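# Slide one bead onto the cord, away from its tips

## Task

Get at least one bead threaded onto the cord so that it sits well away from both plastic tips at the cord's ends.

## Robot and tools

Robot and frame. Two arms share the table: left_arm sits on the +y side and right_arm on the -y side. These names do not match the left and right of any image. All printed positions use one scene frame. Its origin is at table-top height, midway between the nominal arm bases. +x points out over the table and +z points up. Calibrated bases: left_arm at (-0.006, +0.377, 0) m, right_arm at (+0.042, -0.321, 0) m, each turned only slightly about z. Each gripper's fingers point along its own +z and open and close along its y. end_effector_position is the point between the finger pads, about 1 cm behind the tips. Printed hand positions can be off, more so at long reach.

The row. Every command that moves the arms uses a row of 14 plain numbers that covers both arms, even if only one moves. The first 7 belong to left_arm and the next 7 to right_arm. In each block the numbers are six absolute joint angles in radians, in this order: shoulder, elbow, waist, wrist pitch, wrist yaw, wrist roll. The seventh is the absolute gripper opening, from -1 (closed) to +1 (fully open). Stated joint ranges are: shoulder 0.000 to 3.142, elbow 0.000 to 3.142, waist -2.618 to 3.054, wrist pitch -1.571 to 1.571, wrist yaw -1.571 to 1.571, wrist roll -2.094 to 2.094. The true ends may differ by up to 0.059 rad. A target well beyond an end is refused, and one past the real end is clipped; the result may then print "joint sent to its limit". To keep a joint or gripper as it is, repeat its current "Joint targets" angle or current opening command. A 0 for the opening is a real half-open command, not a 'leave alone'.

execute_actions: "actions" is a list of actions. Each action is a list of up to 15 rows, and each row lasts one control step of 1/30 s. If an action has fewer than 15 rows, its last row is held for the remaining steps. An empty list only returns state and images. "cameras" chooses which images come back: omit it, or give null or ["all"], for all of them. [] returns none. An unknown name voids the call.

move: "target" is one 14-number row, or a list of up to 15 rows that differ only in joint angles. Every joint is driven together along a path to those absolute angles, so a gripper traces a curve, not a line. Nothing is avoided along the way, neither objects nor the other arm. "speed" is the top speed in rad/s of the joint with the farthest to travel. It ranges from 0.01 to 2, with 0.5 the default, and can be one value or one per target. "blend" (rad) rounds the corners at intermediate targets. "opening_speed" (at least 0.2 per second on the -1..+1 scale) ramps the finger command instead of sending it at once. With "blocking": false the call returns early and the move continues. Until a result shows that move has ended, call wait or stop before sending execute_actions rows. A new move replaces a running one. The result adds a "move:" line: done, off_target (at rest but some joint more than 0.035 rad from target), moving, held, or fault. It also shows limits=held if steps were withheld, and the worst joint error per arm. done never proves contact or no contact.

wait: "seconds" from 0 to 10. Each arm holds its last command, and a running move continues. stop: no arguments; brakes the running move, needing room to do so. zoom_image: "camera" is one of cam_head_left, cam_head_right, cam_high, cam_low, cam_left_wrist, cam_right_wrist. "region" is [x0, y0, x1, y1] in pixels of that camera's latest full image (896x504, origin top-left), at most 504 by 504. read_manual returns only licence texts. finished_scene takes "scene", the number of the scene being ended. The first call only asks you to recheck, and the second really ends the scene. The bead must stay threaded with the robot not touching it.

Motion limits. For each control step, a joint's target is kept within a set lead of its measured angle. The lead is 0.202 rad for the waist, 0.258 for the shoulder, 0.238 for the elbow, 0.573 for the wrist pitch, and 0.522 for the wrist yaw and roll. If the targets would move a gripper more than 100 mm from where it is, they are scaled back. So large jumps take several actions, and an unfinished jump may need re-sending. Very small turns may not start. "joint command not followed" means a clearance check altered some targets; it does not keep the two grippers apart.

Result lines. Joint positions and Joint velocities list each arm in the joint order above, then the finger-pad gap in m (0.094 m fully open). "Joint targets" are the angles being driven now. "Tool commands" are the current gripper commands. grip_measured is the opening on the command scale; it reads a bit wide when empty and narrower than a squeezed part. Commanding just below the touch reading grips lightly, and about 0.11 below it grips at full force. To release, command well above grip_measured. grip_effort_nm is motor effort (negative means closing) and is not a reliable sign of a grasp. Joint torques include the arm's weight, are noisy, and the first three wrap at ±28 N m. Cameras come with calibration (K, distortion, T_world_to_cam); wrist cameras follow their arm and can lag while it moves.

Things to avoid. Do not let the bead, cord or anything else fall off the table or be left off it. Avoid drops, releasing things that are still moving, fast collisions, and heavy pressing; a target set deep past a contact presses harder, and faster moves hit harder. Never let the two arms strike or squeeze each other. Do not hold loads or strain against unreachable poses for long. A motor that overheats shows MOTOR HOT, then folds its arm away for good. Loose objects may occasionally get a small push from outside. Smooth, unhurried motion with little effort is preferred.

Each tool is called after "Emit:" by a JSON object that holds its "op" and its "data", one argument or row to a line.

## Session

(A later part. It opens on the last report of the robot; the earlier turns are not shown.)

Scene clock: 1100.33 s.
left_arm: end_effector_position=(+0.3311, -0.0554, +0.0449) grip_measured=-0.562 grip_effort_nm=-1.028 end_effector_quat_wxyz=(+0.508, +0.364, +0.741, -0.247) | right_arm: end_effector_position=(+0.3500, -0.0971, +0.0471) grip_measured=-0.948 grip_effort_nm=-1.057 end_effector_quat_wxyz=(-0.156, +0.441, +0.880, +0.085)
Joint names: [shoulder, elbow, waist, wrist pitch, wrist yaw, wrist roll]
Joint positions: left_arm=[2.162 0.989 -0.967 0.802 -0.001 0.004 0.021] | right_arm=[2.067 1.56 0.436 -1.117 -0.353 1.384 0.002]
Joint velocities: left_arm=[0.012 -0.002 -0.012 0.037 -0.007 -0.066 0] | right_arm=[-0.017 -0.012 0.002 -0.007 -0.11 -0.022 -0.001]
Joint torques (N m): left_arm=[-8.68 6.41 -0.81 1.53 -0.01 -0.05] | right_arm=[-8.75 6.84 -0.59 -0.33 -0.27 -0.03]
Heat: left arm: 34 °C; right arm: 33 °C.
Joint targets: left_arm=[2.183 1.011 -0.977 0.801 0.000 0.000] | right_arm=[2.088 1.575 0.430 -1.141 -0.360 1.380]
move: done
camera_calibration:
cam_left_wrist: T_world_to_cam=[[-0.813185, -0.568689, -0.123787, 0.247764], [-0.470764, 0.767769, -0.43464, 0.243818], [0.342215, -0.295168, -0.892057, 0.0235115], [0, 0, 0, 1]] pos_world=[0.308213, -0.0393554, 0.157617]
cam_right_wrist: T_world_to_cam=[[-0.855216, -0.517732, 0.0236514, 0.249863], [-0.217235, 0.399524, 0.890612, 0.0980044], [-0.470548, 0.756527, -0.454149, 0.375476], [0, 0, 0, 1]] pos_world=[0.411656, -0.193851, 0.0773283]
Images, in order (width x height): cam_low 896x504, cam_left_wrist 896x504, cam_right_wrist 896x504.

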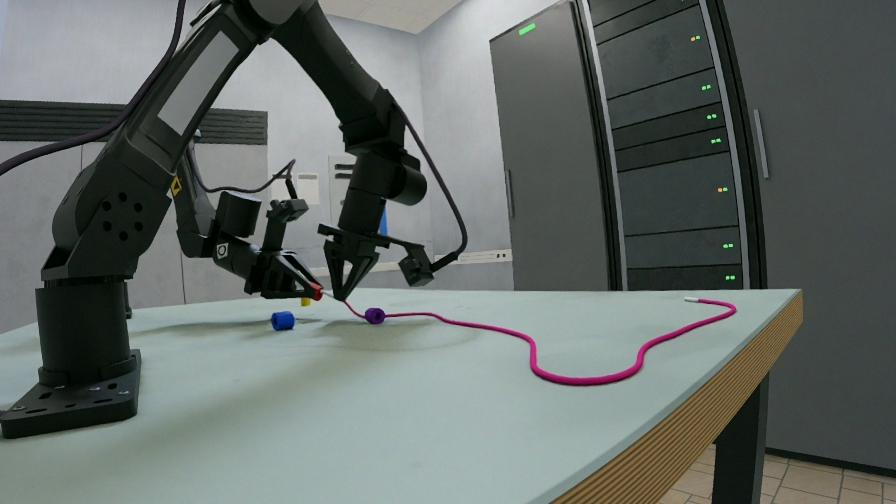

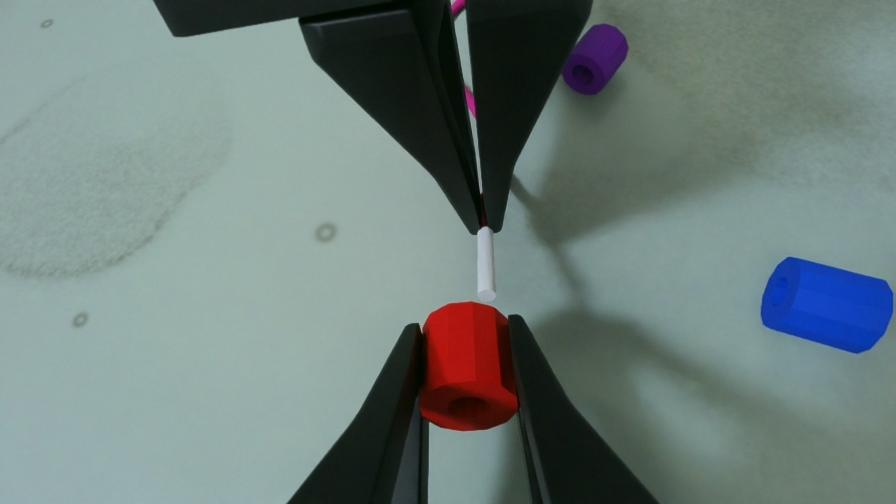

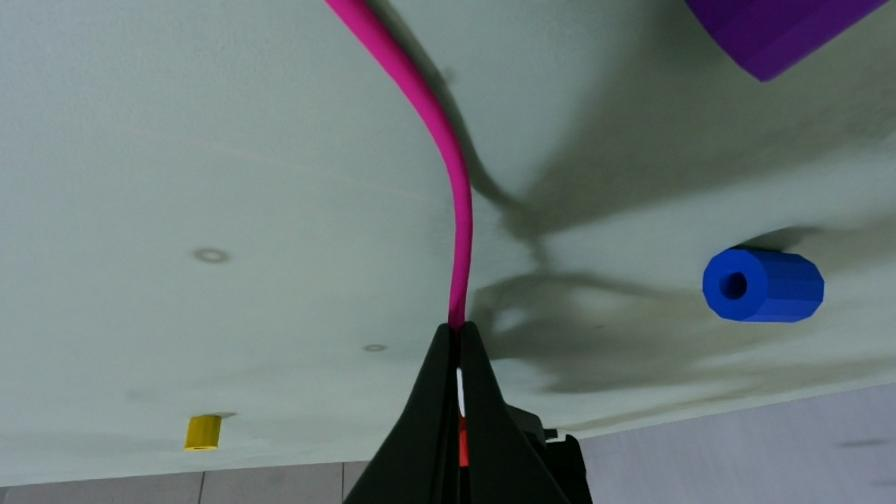

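Emit:
{"op": "move", "data": {
  "target": [
    [2.10,0.93,-0.97,0.84,0,0,-0.65,2.088,1.575,0.43,-1.141,-0.360,1.38,-0.97],
    [2.175,1.018,-0.987,0.787,0,0,-0.65,2.088,1.575,0.43,-1.141,-0.360,1.38,-0.97]
  ],
  "speed": [0.3,0.15],
  "cameras": ["cam_low","cam_left_wrist","cam_right_wrist"]
}}

Emit:
{"op": "zoom_image", "data": {
  "camera": "cam_low",
  "region": [300, 265, 370, 315]
}}

Emit:
{"op": "zoom_image", "data": {
  "camera": "cam_left_wrist",
  "region": [400, 200, 560, 440]
}}

Emit:
{"op": "zoom_image", "data": {
  "camera": "cam_right_wrist",
  "region": [410, 300, 530, 480]
}}

Scene clock: 1135.70 s.
left_arm: end_effector_position=(+0.3269, -0.0599, +0.0465) grip_measured=-0.562 grip_effort_nm=-1.028 end_effector_quat_wxyz=(+0.505, +0.369, +0.740, -0.249) | right_arm: end_effector_position=(+0.3500, -0.0971, +0.0472) grip_measured=-0.948 grip_effort_nm=-1.057 end_effector_quat_wxyz=(-0.156, +0.441, +0.880, +0.085)
Joint names: [shoulder, elbow, waist, wrist pitch, wrist yaw, wrist roll]
Joint positions: left_arm=[2.158 0.995 -0.978 0.788 -0.001 0.004 0.021] | right_arm=[2.067 1.56 0.436 -1.117 -0.354 1.384 0.002]
Joint velocities: left_arm=[-0.002 0.007 -0.032 0.022 -0.007 -0.007 0] | right_arm=[-0.022 0.002 0.007 0.022 -0.037 -0.022 0]
Joint torques (N m): left_arm=[-8.94 6.46 -0.72 1.56 -0.01 -0.05] | right_arm=[-8.75 6.83 -0.54 -0.33 -0.26 -0.04]
Heat: left arm: 32 °C; right arm: 33 °C.
Joint targets: left_arm=[2.175 1.018 -0.987 0.787 0.000 0.000] | right_arm=[2.088 1.575 0.430 -1.141 -0.360 1.380]
move: done
camera_calibration:
cam_left_wrist: T_world_to_cam=[[-0.819655, -0.559357, -0.123635, 0.244648], [-0.463041, 0.773983, -0.431906, 0.243737], [0.337281, -0.296766, -0.893404, 0.0265968], [0, 0, 0, 1]] pos_world=[0.304417, -0.0439092, 0.15928]
cam_right_wrist: T_world_to_cam=[[-0.855222, -0.517723, 0.0236207, 0.249874], [-0.217075, 0.399225, 0.890785, 0.0978613], [-0.47061, 0.756692, -0.453811, 0.375452], [0, 0, 0, 1]] pos_world=[0.411632, -0.193804, 0.0773084]
Images, in order (width x height): cam_low 896x504, cam_left_wrist 896x504, cam_right_wrist 896x504.

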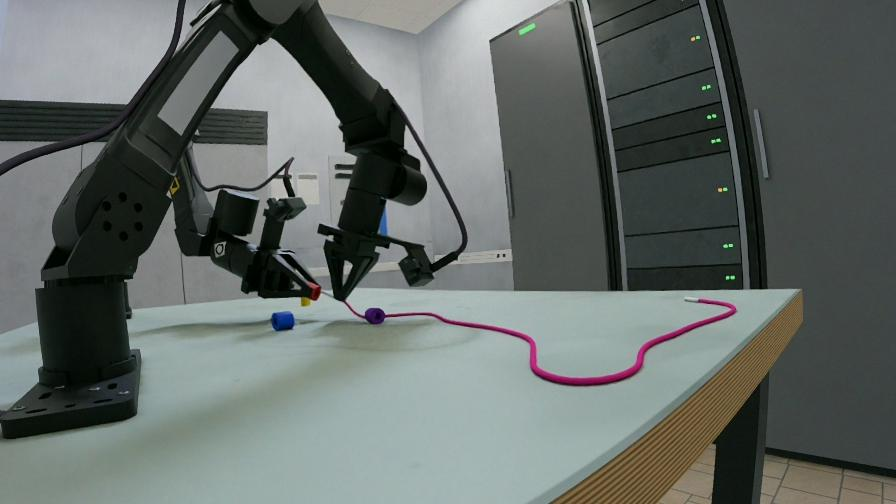

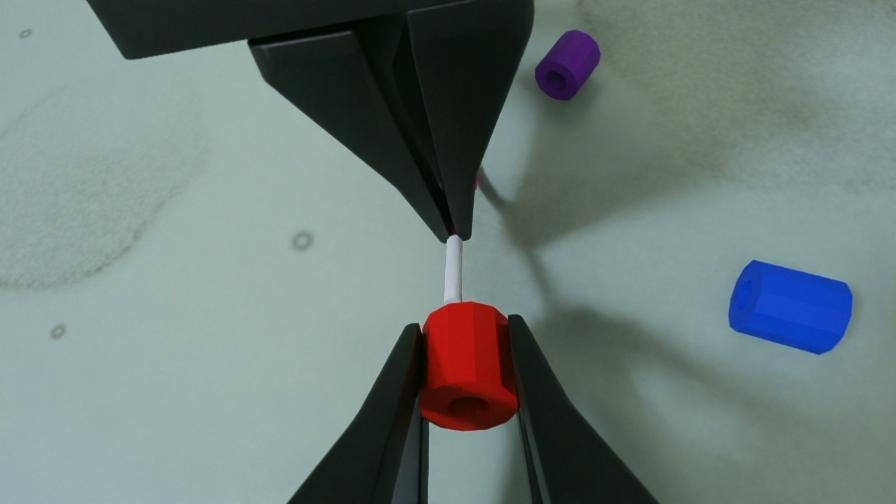

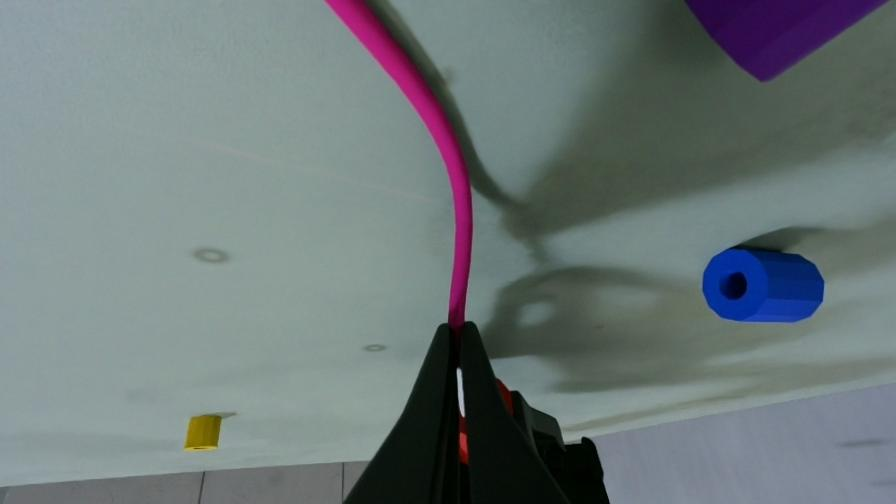

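Scaled by 7.200 from the camera's 896x504 image, which has a finer 1280x720 frame.

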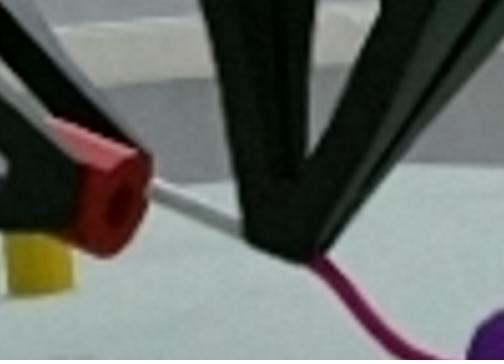

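Scaled by 2.100 from the camera's 896x504 image, which has a finer 1280x720 frame.

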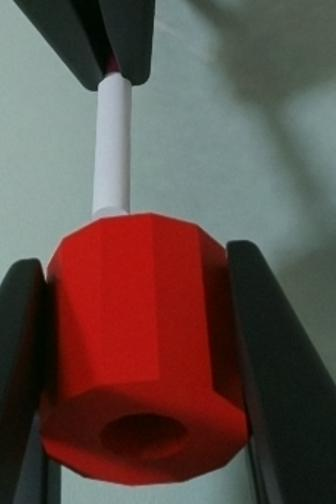

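Scaled by 2.800 from the camera's 896x504 image, which has a finer 1280x720 frame.

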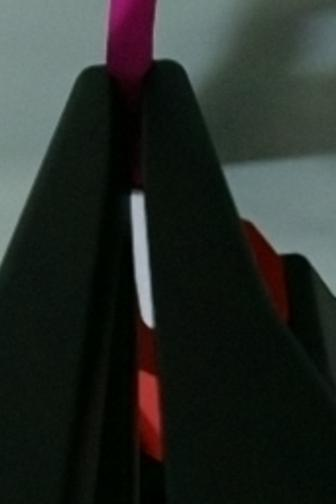

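Emit:
{"op": "move", "data": {
  "target": [
    [2.09,0.92,-0.955,0.85,0,0,-0.65,2.088,1.575,0.43,-1.141,-0.360,1.38,-0.97],
    [2.172,1.021,-0.983,0.796,0,0,-0.65,2.088,1.575,0.43,-1.141,-0.360,1.38,-0.97]
  ],
  "speed": [0.3,0.15],
  "cameras": ["cam_low","cam_left_wrist","cam_right_wrist"]
}}

Emit:
{"op": "zoom_image", "data": {
  "camera": "cam_low",
  "region": [300, 265, 370, 315]
}}

Emit:
{"op": "zoom_image", "data": {
  "camera": "cam_left_wrist",
  "region": [400, 200, 560, 440]
}}

Emit:
{"op": "zoom_image", "data": {
  "camera": "cam_right_wrist",
  "region": [410, 300, 530, 480]
}}

Scene clock: 1155.80 s.
left_arm: end_effector_position=(+0.3300, -0.0601, +0.0535) grip_measured=-0.562 grip_effort_nm=-1.023 end_effector_quat_wxyz=(+0.513, +0.365, +0.735, -0.251) | right_arm: end_effector_position=(+0.3500, -0.0971, +0.0472) grip_measured=-0.948 grip_effort_nm=-1.053 end_effector_quat_wxyz=(-0.156, +0.441, +0.880, +0.085)
Joint names: [shoulder, elbow, waist, wrist pitch, wrist yaw, wrist roll]
Joint positions: left_arm=[2.151 0.998 -0.974 0.797 -0.001 0.004 0.021] | right_arm=[2.067 1.56 0.436 -1.117 -0.354 1.384 0.002]
Joint velocities: left_arm=[0.002 -0.012 -0.007 -0.037 0.066 -0.037 0.001] | right_arm=[-0.022 0.007 -0.007 -0.022 0.007 -0.037 0]
Joint torques (N m): left_arm=[-8.59 6.54 -0.72 1.53 -0.01 -0.05] | right_arm=[-8.69 6.84 -0.61 -0.34 -0.25 -0.01]
Heat: left arm: 32 °C; right arm: 33 °C.
Joint targets: left_arm=[2.172 1.021 -0.983 0.796 0.000 0.000] | right_arm=[2.088 1.575 0.430 -1.141 -0.360 1.380]
move: done
camera_calibration:
cam_left_wrist: T_world_to_cam=[[-0.815861, -0.564671, -0.124566, 0.246392], [-0.461178, 0.765363, -0.448925, 0.248169], [0.348834, -0.308814, -0.884844, 0.0267381], [0, 0, 0, 1]] pos_world=[0.306145, -0.0425521, 0.165761]
cam_right_wrist: T_world_to_cam=[[-0.855222, -0.517723, 0.0236207, 0.249874], [-0.217075, 0.399225, 0.890785, 0.0978613], [-0.47061, 0.756692, -0.453811, 0.375452], [0, 0, 0, 1]] pos_world=[0.411632, -0.193804, 0.0773084]
Images, in order (width x height): cam_low 896x504, cam_left_wrist 896x504, cam_right_wrist 896x504.

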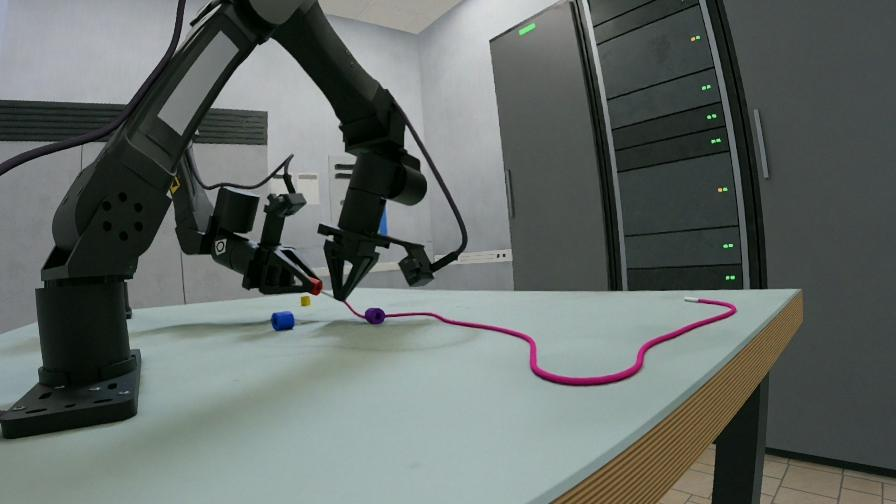

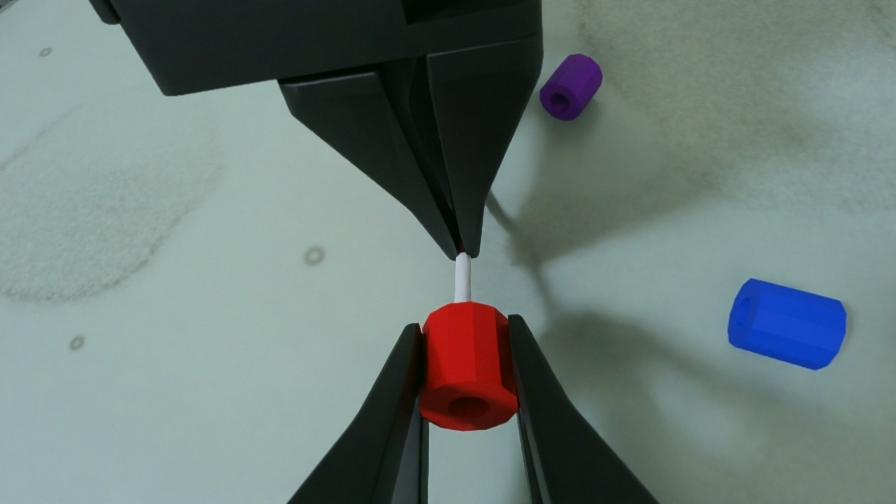

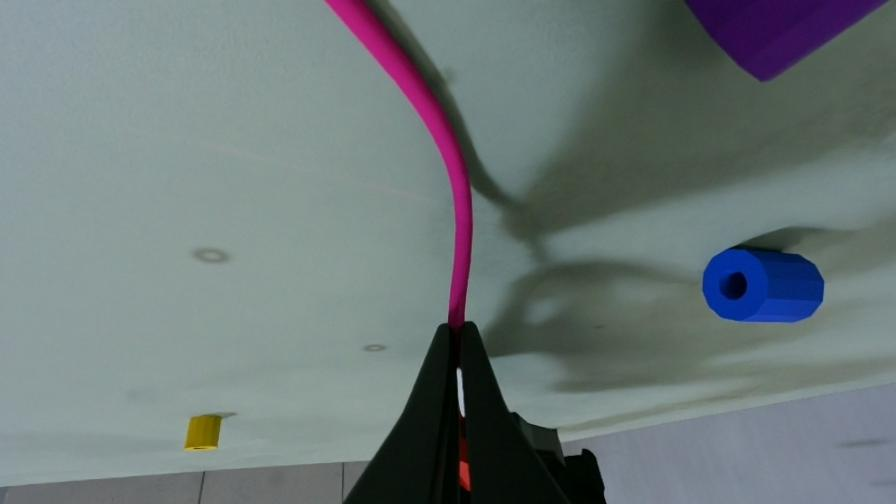

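Scaled by 7.200 from the camera's 896x504 image, which has a finer 1280x720 frame.

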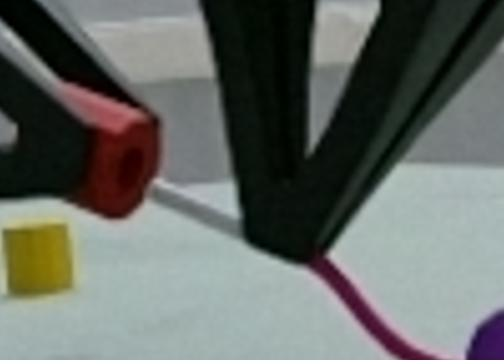

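Scaled by 2.100 from the camera's 896x504 image, which has a finer 1280x720 frame.

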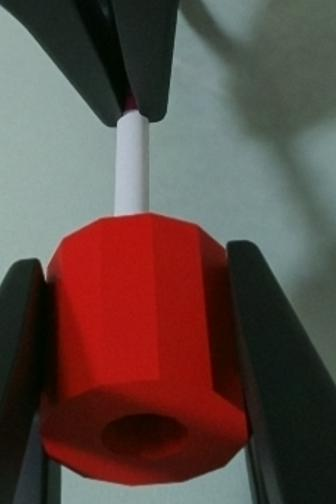

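Scaled by 2.800 from the camera's 896x504 image, which has a finer 1280x720 frame.

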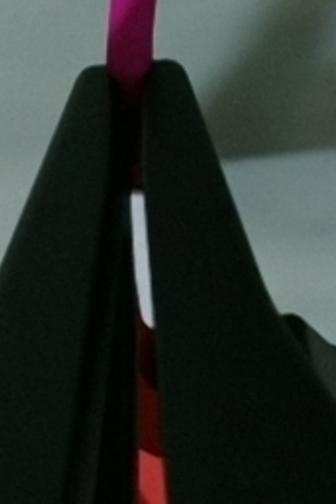

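Emit:
{"op": "move", "data": {
  "target": [
    [2.09,0.92,-0.955,0.85,0,0,-0.65,2.088,1.575,0.43,-1.141,-0.360,1.38,-0.97],
    [2.177,1.016,-0.982,0.804,0,0,-0.65,2.088,1.575,0.43,-1.141,-0.360,1.38,-0.97]
  ],
  "speed": [0.3,0.15],
  "cameras": ["cam_low","cam_left_wrist","cam_right_wrist"]
}}

Emit:
{"op": "zoom_image", "data": {
  "camera": "cam_low",
  "region": [300, 265, 370, 315]
}}

Emit:
{"op": "zoom_image", "data": {
  "camera": "cam_left_wrist",
  "region": [400, 200, 560, 440]
}}

Emit:
{"op": "zoom_image", "data": {
  "camera": "cam_right_wrist",
  "region": [410, 300, 530, 480]
}}

Scene clock: 1171.67 s.
left_arm: end_effector_position=(+0.3297, -0.0592, +0.0509) grip_measured=-0.562 grip_effort_nm=-1.023 end_effector_quat_wxyz=(+0.512, +0.365, +0.736, -0.251) | right_arm: end_effector_position=(+0.3500, -0.0971, +0.0472) grip_measured=-0.948 grip_effort_nm=-1.053 end_effector_quat_wxyz=(-0.156, +0.441, +0.880, +0.085)
Joint names: [shoulder, elbow, waist, wrist pitch, wrist yaw, wrist roll]
Joint positions: left_arm=[2.155 0.994 -0.973 0.805 0 0.004 0.021] | right_arm=[2.067 1.56 0.436 -1.117 -0.354 1.384 0.002]
Joint velocities: left_arm=[-0.002 0.007 -0.007 0.022 -0.007 0.051 0.001] | right_arm=[0.007 0.012 -0.007 -0.051 0.022 -0.007 0]
Joint torques (N m): left_arm=[-8.58 6.45 -0.73 1.54 -0.01 -0.05] | right_arm=[-8.77 6.86 -0.59 -0.33 -0.25 -0.03]
Heat: left arm: 33 °C; right arm: 33 °C.
Joint targets: left_arm=[2.177 1.016 -0.982 0.804 0.000 0.000] | right_arm=[2.088 1.575 0.430 -1.141 -0.360 1.380]
move: done
camera_calibration:
cam_left_wrist: T_world_to_cam=[[-0.81579, -0.564824, -0.124343, 0.246323], [-0.462056, 0.765818, -0.447244, 0.246313], [0.347838, -0.307404, -0.885727, 0.0252879], [0, 0, 0, 1]] pos_world=[0.305962, -0.0417282, 0.163189]
cam_right_wrist: T_world_to_cam=[[-0.855222, -0.517723, 0.0236207, 0.249874], [-0.217075, 0.399225, 0.890785, 0.0978613], [-0.47061, 0.756692, -0.453811, 0.375452], [0, 0, 0, 1]] pos_world=[0.411632, -0.193804, 0.0773084]
Images, in order (width x height): cam_low 896x504, cam_left_wrist 896x504, cam_right_wrist 896x504.

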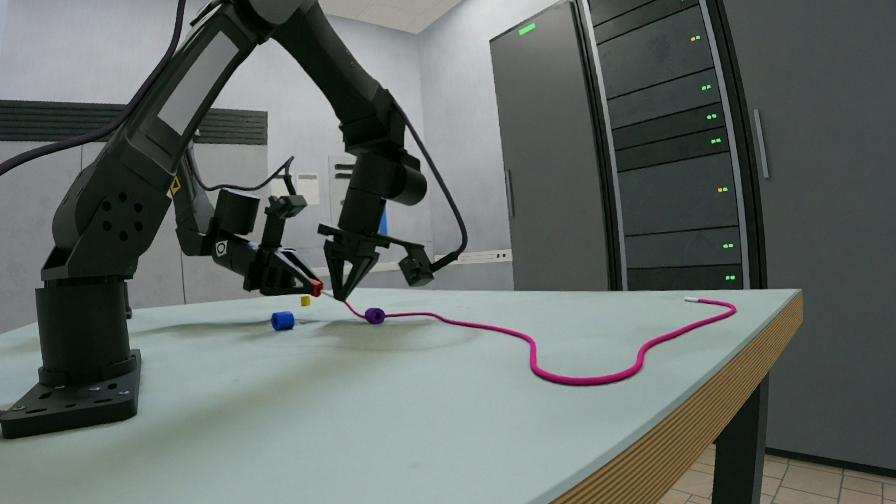

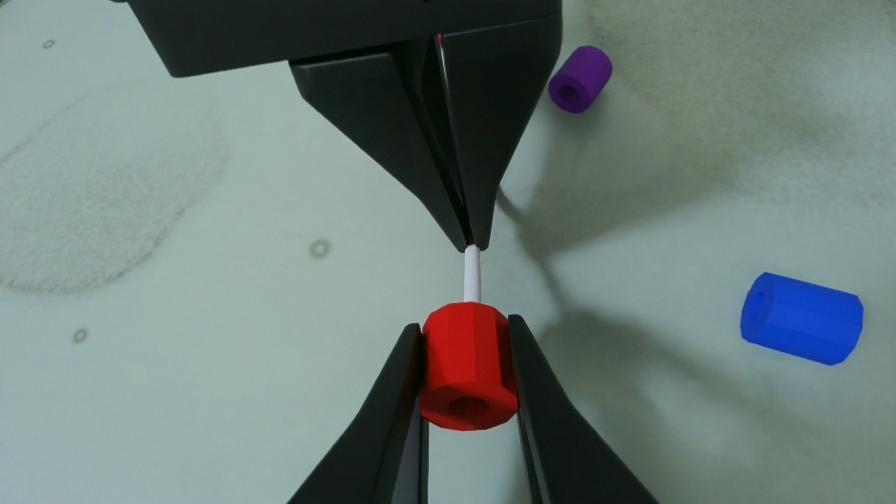

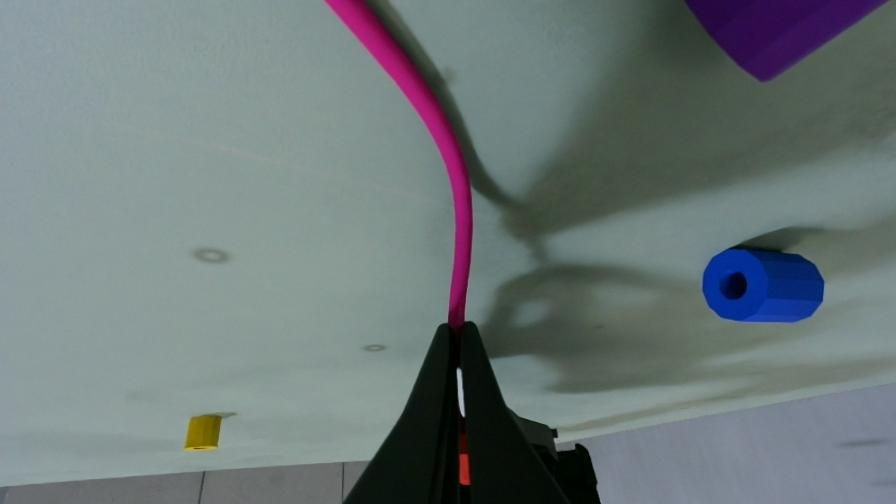

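Scaled by 7.200 from the camera's 896x504 image, which has a finer 1280x720 frame.

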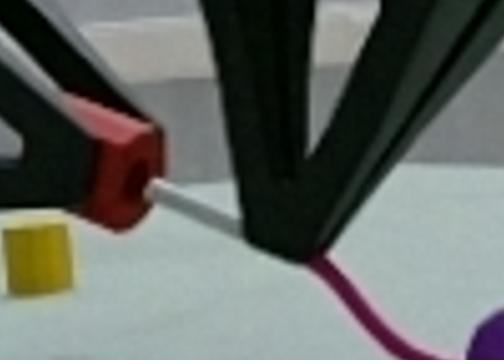

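Scaled by 2.100 from the camera's 896x504 image, which has a finer 1280x720 frame.

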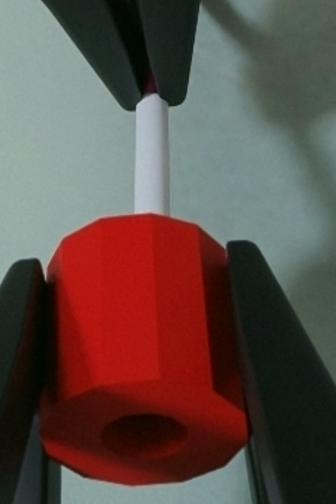

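Scaled by 2.800 from the camera's 896x504 image, which has a finer 1280x720 frame.

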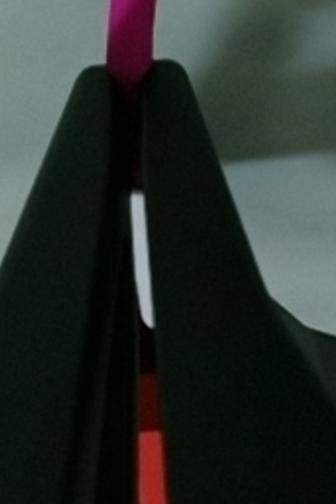

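Emit:
{"op": "move", "data": {
  "target": [2.194,1.044,-0.986,0.796,0,0,-0.65,2.088,1.575,0.43,-1.141,-0.360,1.38,-0.97],
  "speed": 0.08,
  "cameras": ["cam_low","cam_left_wrist","cam_right_wrist"]
}}

Emit:
{"op": "zoom_image", "data": {
  "camera": "cam_low",
  "region": [300, 265, 370, 315]
}}

Emit:
{"op": "zoom_image", "data": {
  "camera": "cam_left_wrist",
  "region": [400, 200, 560, 440]
}}

Emit:
{"op": "zoom_image", "data": {
  "camera": "cam_right_wrist",
  "region": [410, 300, 530, 480]
}}

Scene clock: 1182.10 s.
left_arm: end_effector_position=(+0.3324, -0.0640, +0.0502) grip_measured=-0.562 grip_effort_nm=-1.018 end_effector_quat_wxyz=(+0.512, +0.365, +0.735, -0.252) | right_arm: end_effector_position=(+0.3500, -0.0971, +0.0472) grip_measured=-0.948 grip_effort_nm=-1.057 end_effector_quat_wxyz=(-0.156, +0.441, +0.880, +0.085)
Joint names: [shoulder, elbow, waist, wrist pitch, wrist yaw, wrist roll]
Joint positions: left_arm=[2.172 1.019 -0.975 0.797 0 0.004 0.021] | right_arm=[2.067 1.56 0.436 -1.117 -0.354 1.384 0.002]
Joint velocities: left_arm=[-0.017 -0.007 -0.012 0.081 0.007 0.007 0.001] | right_arm=[0.022 -0.002 -0.002 -0.066 -0.037 0.007 0.001]
Joint torques (N m): left_arm=[-8.69 6.74 -0.92 1.5 -0.01 -0.05] | right_arm=[-8.73 6.84 -0.58 -0.33 -0.26 -0.01]
Heat: left arm: 32 °C; right arm: 33 °C.
Joint targets: left_arm=[2.194 1.044 -0.986 0.796 0.000 0.000] | right_arm=[2.088 1.575 0.430 -1.141 -0.360 1.380]
move: done
camera_calibration:
cam_left_wrist: T_world_to_cam=[[-0.816536, -0.563729, -0.124416, 0.245992], [-0.460472, 0.765979, -0.4486, 0.250546], [0.348189, -0.309007, -0.88503, 0.0220802], [0, 0, 0, 1]] pos_world=[0.308543, -0.0464175, 0.162542]
cam_right_wrist: T_world_to_cam=[[-0.855222, -0.517723, 0.0236207, 0.249874], [-0.217075, 0.399225, 0.890785, 0.0978613], [-0.47061, 0.756692, -0.453811, 0.375452], [0, 0, 0, 1]] pos_world=[0.411632, -0.193804, 0.0773084]
Images, in order (width x height): cam_low 896x504, cam_left_wrist 896x504, cam_right_wrist 896x504.

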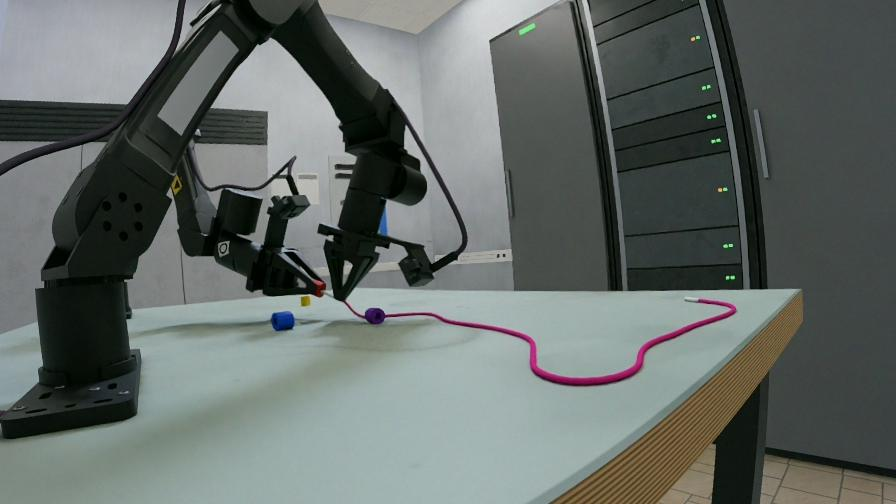

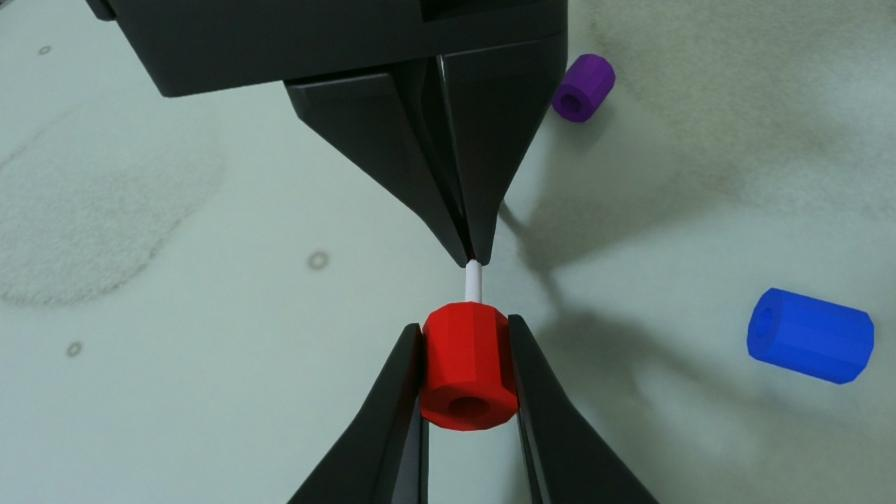

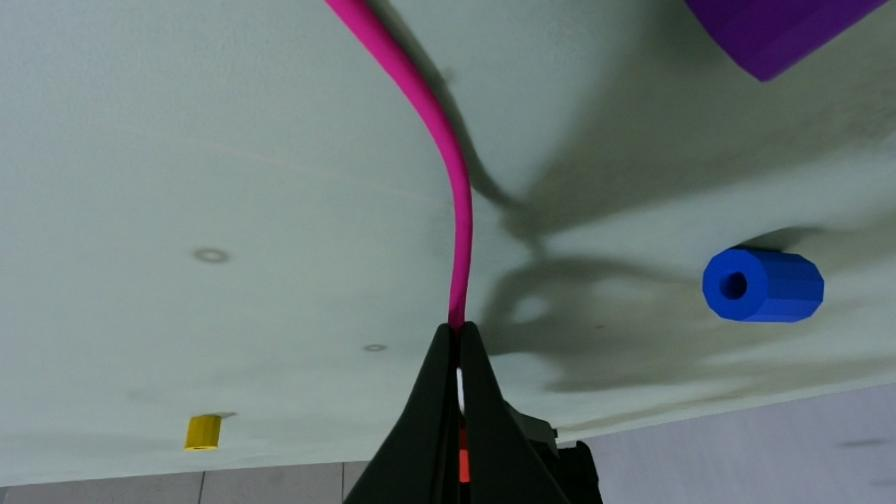

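Scaled by 7.200 from the camera's 896x504 image, which has a finer 1280x720 frame.

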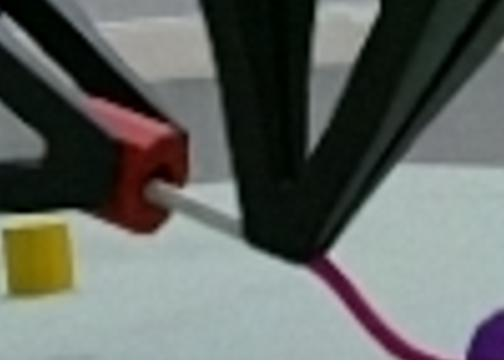

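Scaled by 2.100 from the camera's 896x504 image, which has a finer 1280x720 frame.

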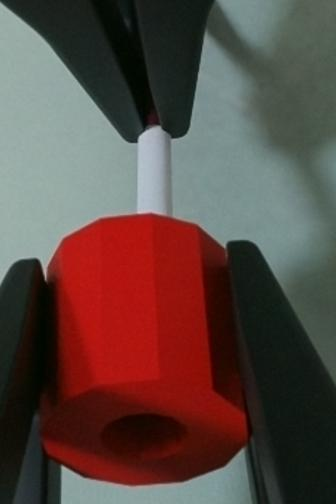

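Scaled by 2.800 from the camera's 896x504 image, which has a finer 1280x720 frame.

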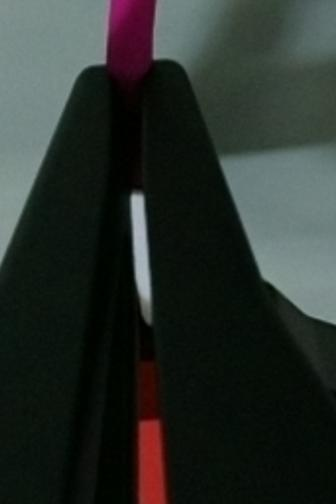

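Emit:
{"op": "move", "data": {
  "target": [2.212,1.065,-0.989,0.789,0,0,-0.65,2.088,1.575,0.43,-1.141,-0.360,1.38,-0.97],
  "speed": 0.08,
  "cameras": ["cam_low","cam_left_wrist","cam_right_wrist"]
}}

Emit:
{"op": "zoom_image", "data": {
  "camera": "cam_low",
  "region": [300, 265, 370, 315]
}}

Emit:
{"op": "zoom_image", "data": {
  "camera": "cam_left_wrist",
  "region": [400, 200, 560, 440]
}}

Emit:
{"op": "zoom_image", "data": {
  "camera": "cam_right_wrist",
  "region": [410, 300, 530, 480]
}}

Scene clock: 1202.73 s.
left_arm: end_effector_position=(+0.3324, -0.0690, +0.0468) grip_measured=-0.562 grip_effort_nm=-1.028 end_effector_quat_wxyz=(+0.510, +0.368, +0.736, -0.252) | right_arm: end_effector_position=(+0.3500, -0.0971, +0.0472) grip_measured=-0.948 grip_effort_nm=-1.053 end_effector_quat_wxyz=(-0.156, +0.441, +0.880, +0.085)
Joint names: [shoulder, elbow, waist, wrist pitch, wrist yaw, wrist roll]
Joint positions: left_arm=[2.189 1.039 -0.98 0.789 0 0.004 0.021] | right_arm=[2.067 1.56 0.436 -1.117 -0.354 1.384 0.002]
Joint velocities: left_arm=[-0.002 0.022 0.017 0.007 0.022 0.022 0] | right_arm=[-0.007 -0.002 0.012 -0.081 0.051 0.037 0.002]
Joint torques (N m): left_arm=[-8.83 6.82 -0.7 1.52 -0.02 -0.05] | right_arm=[-8.75 6.78 -0.58 -0.33 -0.26 -0.04]
Heat: left arm: 33 °C; right arm: 33 °C.
Joint targets: left_arm=[2.212 1.065 -0.989 0.789 0.000 0.000] | right_arm=[2.088 1.575 0.430 -1.141 -0.360 1.380]
move: done
camera_calibration:
cam_left_wrist: T_world_to_cam=[[-0.819906, -0.558868, -0.124177, 0.244232], [-0.457709, 0.770193, -0.444189, 0.251994], [0.343883, -0.307357, -0.887286, 0.0191246], [0, 0, 0, 1]] pos_world=[0.30901, -0.0517126, 0.15923]
cam_right_wrist: T_world_to_cam=[[-0.855222, -0.517723, 0.0236207, 0.249874], [-0.217075, 0.399225, 0.890785, 0.0978613], [-0.47061, 0.756692, -0.453811, 0.375452], [0, 0, 0, 1]] pos_world=[0.411632, -0.193804, 0.0773084]
Images, in order (width x height): cam_low 896x504, cam_left_wrist 896x504, cam_right_wrist 896x504.

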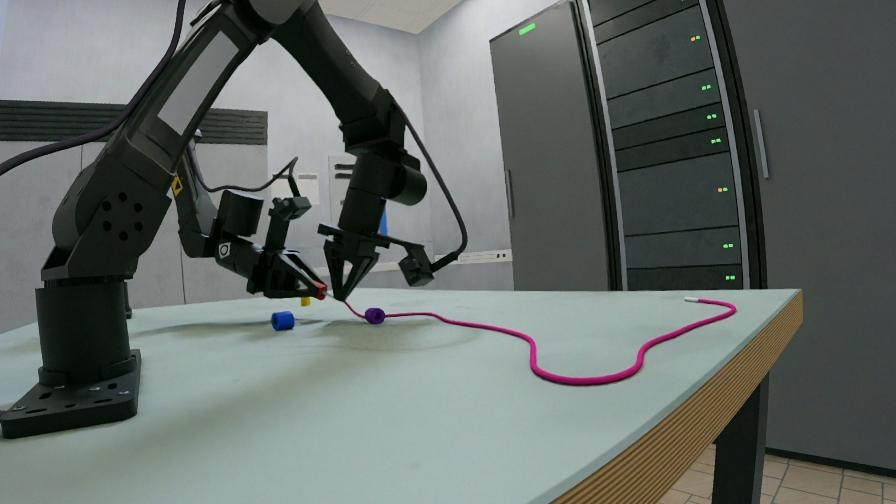

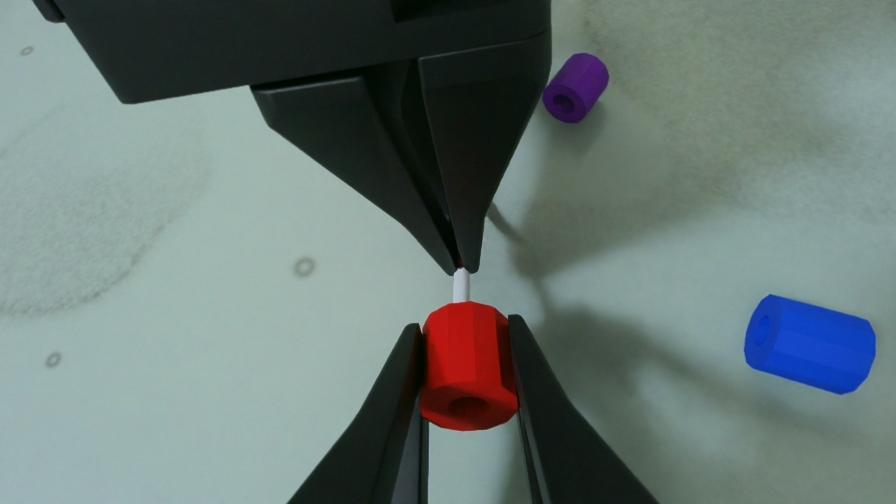

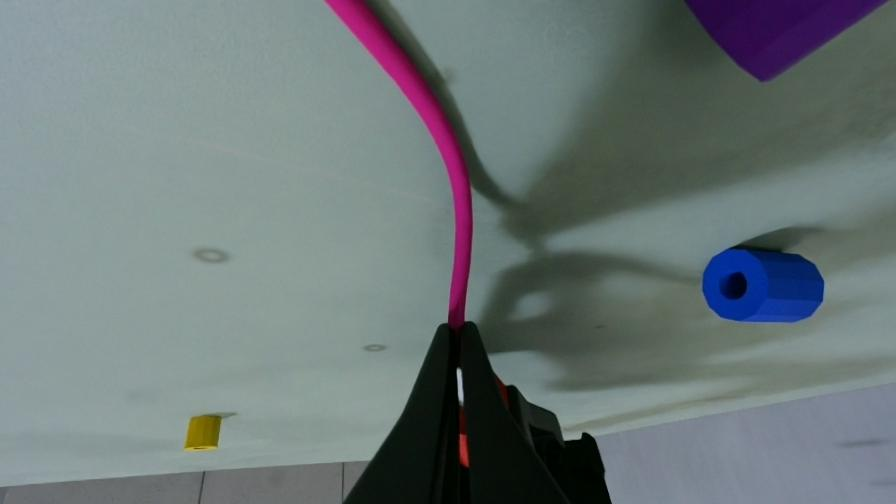

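Scaled by 7.200 from the camera's 896x504 image, which has a finer 1280x720 frame.

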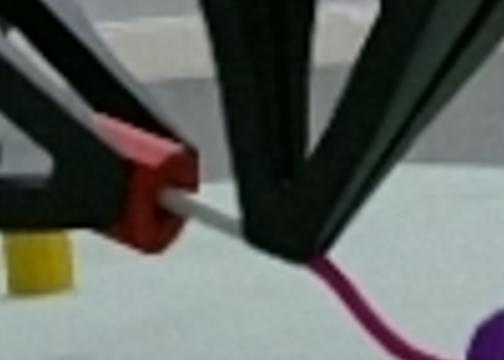

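Scaled by 2.100 from the camera's 896x504 image, which has a finer 1280x720 frame.

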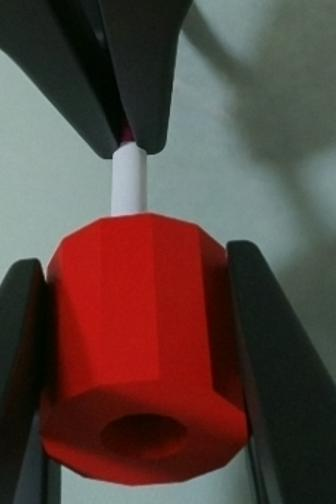

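Scaled by 2.800 from the camera's 896x504 image, which has a finer 1280x720 frame.

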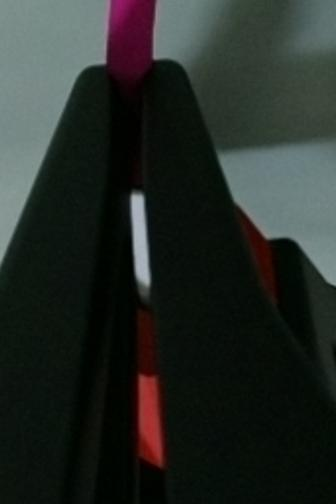

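Emit:
{"op": "move", "data": {
  "target": [2.238,1.102,-0.989,0.779,0,0,-0.65,2.088,1.575,0.43,-1.141,-0.360,1.38,-0.97],
  "speed": 0.08,
  "cameras": ["cam_low","cam_left_wrist","cam_right_wrist"]
}}

Emit:
{"op": "zoom_image", "data": {
  "camera": "cam_low",
  "region": [300, 265, 370, 315]
}}

Emit:
{"op": "zoom_image", "data": {
  "camera": "cam_left_wrist",
  "region": [400, 200, 560, 440]
}}

Emit:
{"op": "zoom_image", "data": {
  "camera": "cam_right_wrist",
  "region": [410, 300, 530, 480]
}}

Scene clock: 1210.93 s.
left_arm: end_effector_position=(+0.3372, -0.0753, +0.0450) grip_measured=-0.562 grip_effort_nm=-1.028 end_effector_quat_wxyz=(+0.511, +0.368, +0.735, -0.253) | right_arm: end_effector_position=(+0.3500, -0.0971, +0.0472) grip_measured=-0.948 grip_effort_nm=-1.053 end_effector_quat_wxyz=(-0.156, +0.441, +0.880, +0.085)
Joint names: [shoulder, elbow, waist, wrist pitch, wrist yaw, wrist roll]
Joint positions: left_arm=[2.215 1.076 -0.98 0.78 0 0.004 0.021] | right_arm=[2.067 1.56 0.436 -1.117 -0.354 1.384 0.002]
Joint velocities: left_arm=[-0.002 0.012 -0.017 -0.007 -0.007 0.022 0] | right_arm=[-0.017 -0.012 0.002 -0.007 0.022 -0.051 -0.001]
Joint torques (N m): left_arm=[-9.05 6.8 -0.73 1.55 -0.01 -0.05] | right_arm=[-8.75 6.8 -0.58 -0.35 -0.25 -0.03]
Heat: left arm: 33 °C; right arm: 33 °C.
Joint targets: left_arm=[2.238 1.102 -0.989 0.779 0.000 0.000] | right_arm=[2.088 1.575 0.430 -1.141 -0.360 1.380]
move: done
camera_calibration:
cam_left_wrist: T_world_to_cam=[[-0.819763, -0.559057, -0.124269, 0.244339], [-0.457197, 0.769516, -0.445887, 0.258086], [0.344904, -0.308706, -0.886421, 0.0135162], [0, 0, 0, 1]] pos_world=[0.313635, -0.0578293, 0.157422]
cam_right_wrist: T_world_to_cam=[[-0.855222, -0.517723, 0.0236207, 0.249874], [-0.217075, 0.399225, 0.890785, 0.0978613], [-0.47061, 0.756692, -0.453811, 0.375452], [0, 0, 0, 1]] pos_world=[0.411632, -0.193804, 0.0773084]
Images, in order (width x height): cam_low 896x504, cam_left_wrist 896x504, cam_right_wrist 896x504.

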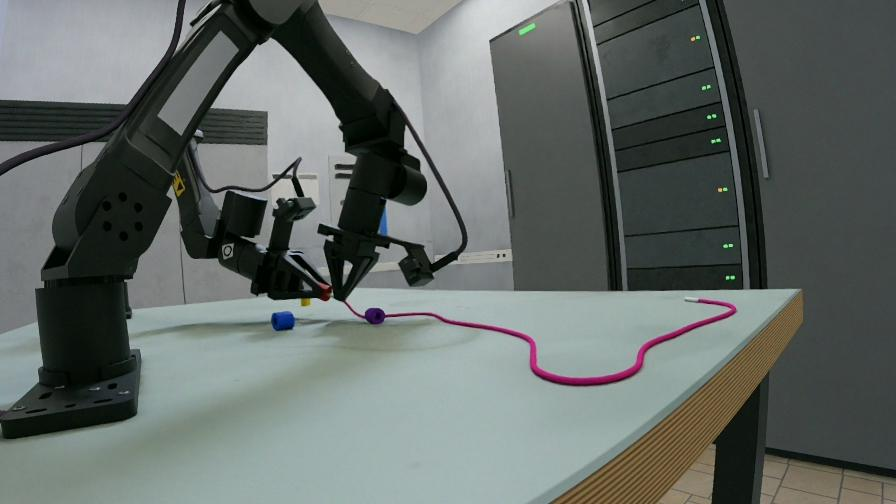

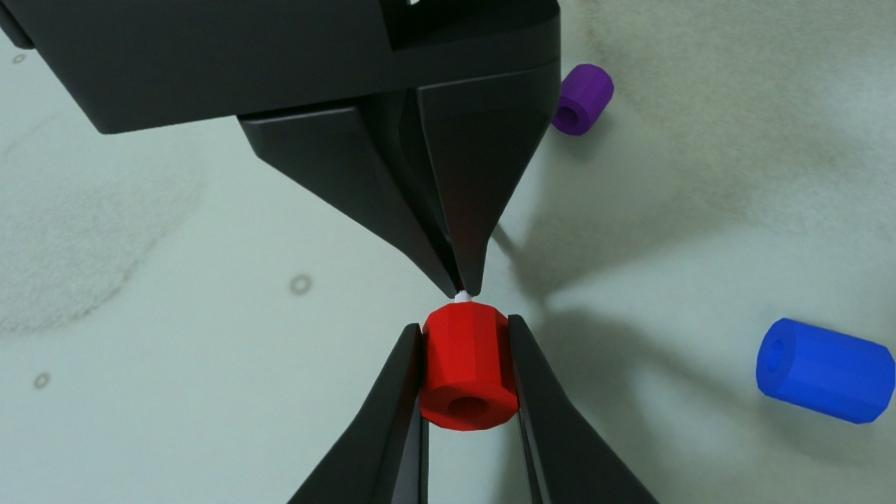

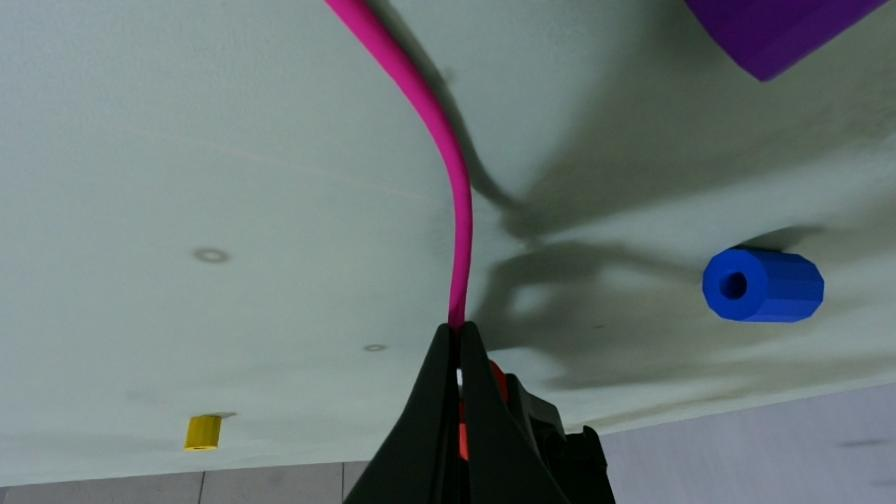

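Scaled by 7.200 from the camera's 896x504 image, which has a finer 1280x720 frame.

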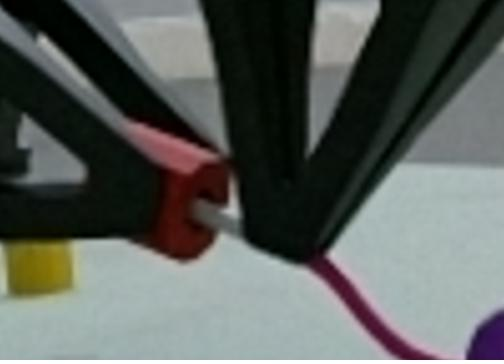

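Scaled by 2.100 from the camera's 896x504 image, which has a finer 1280x720 frame.

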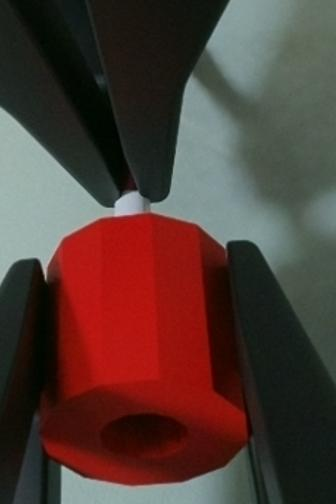

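Scaled by 2.800 from the camera's 896x504 image, which has a finer 1280x720 frame.

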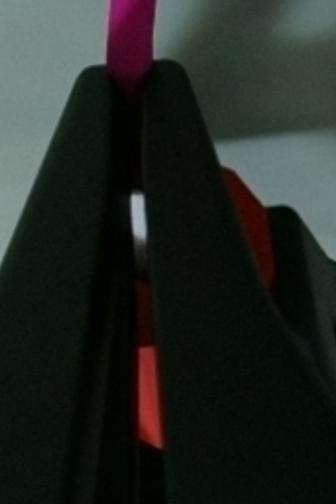

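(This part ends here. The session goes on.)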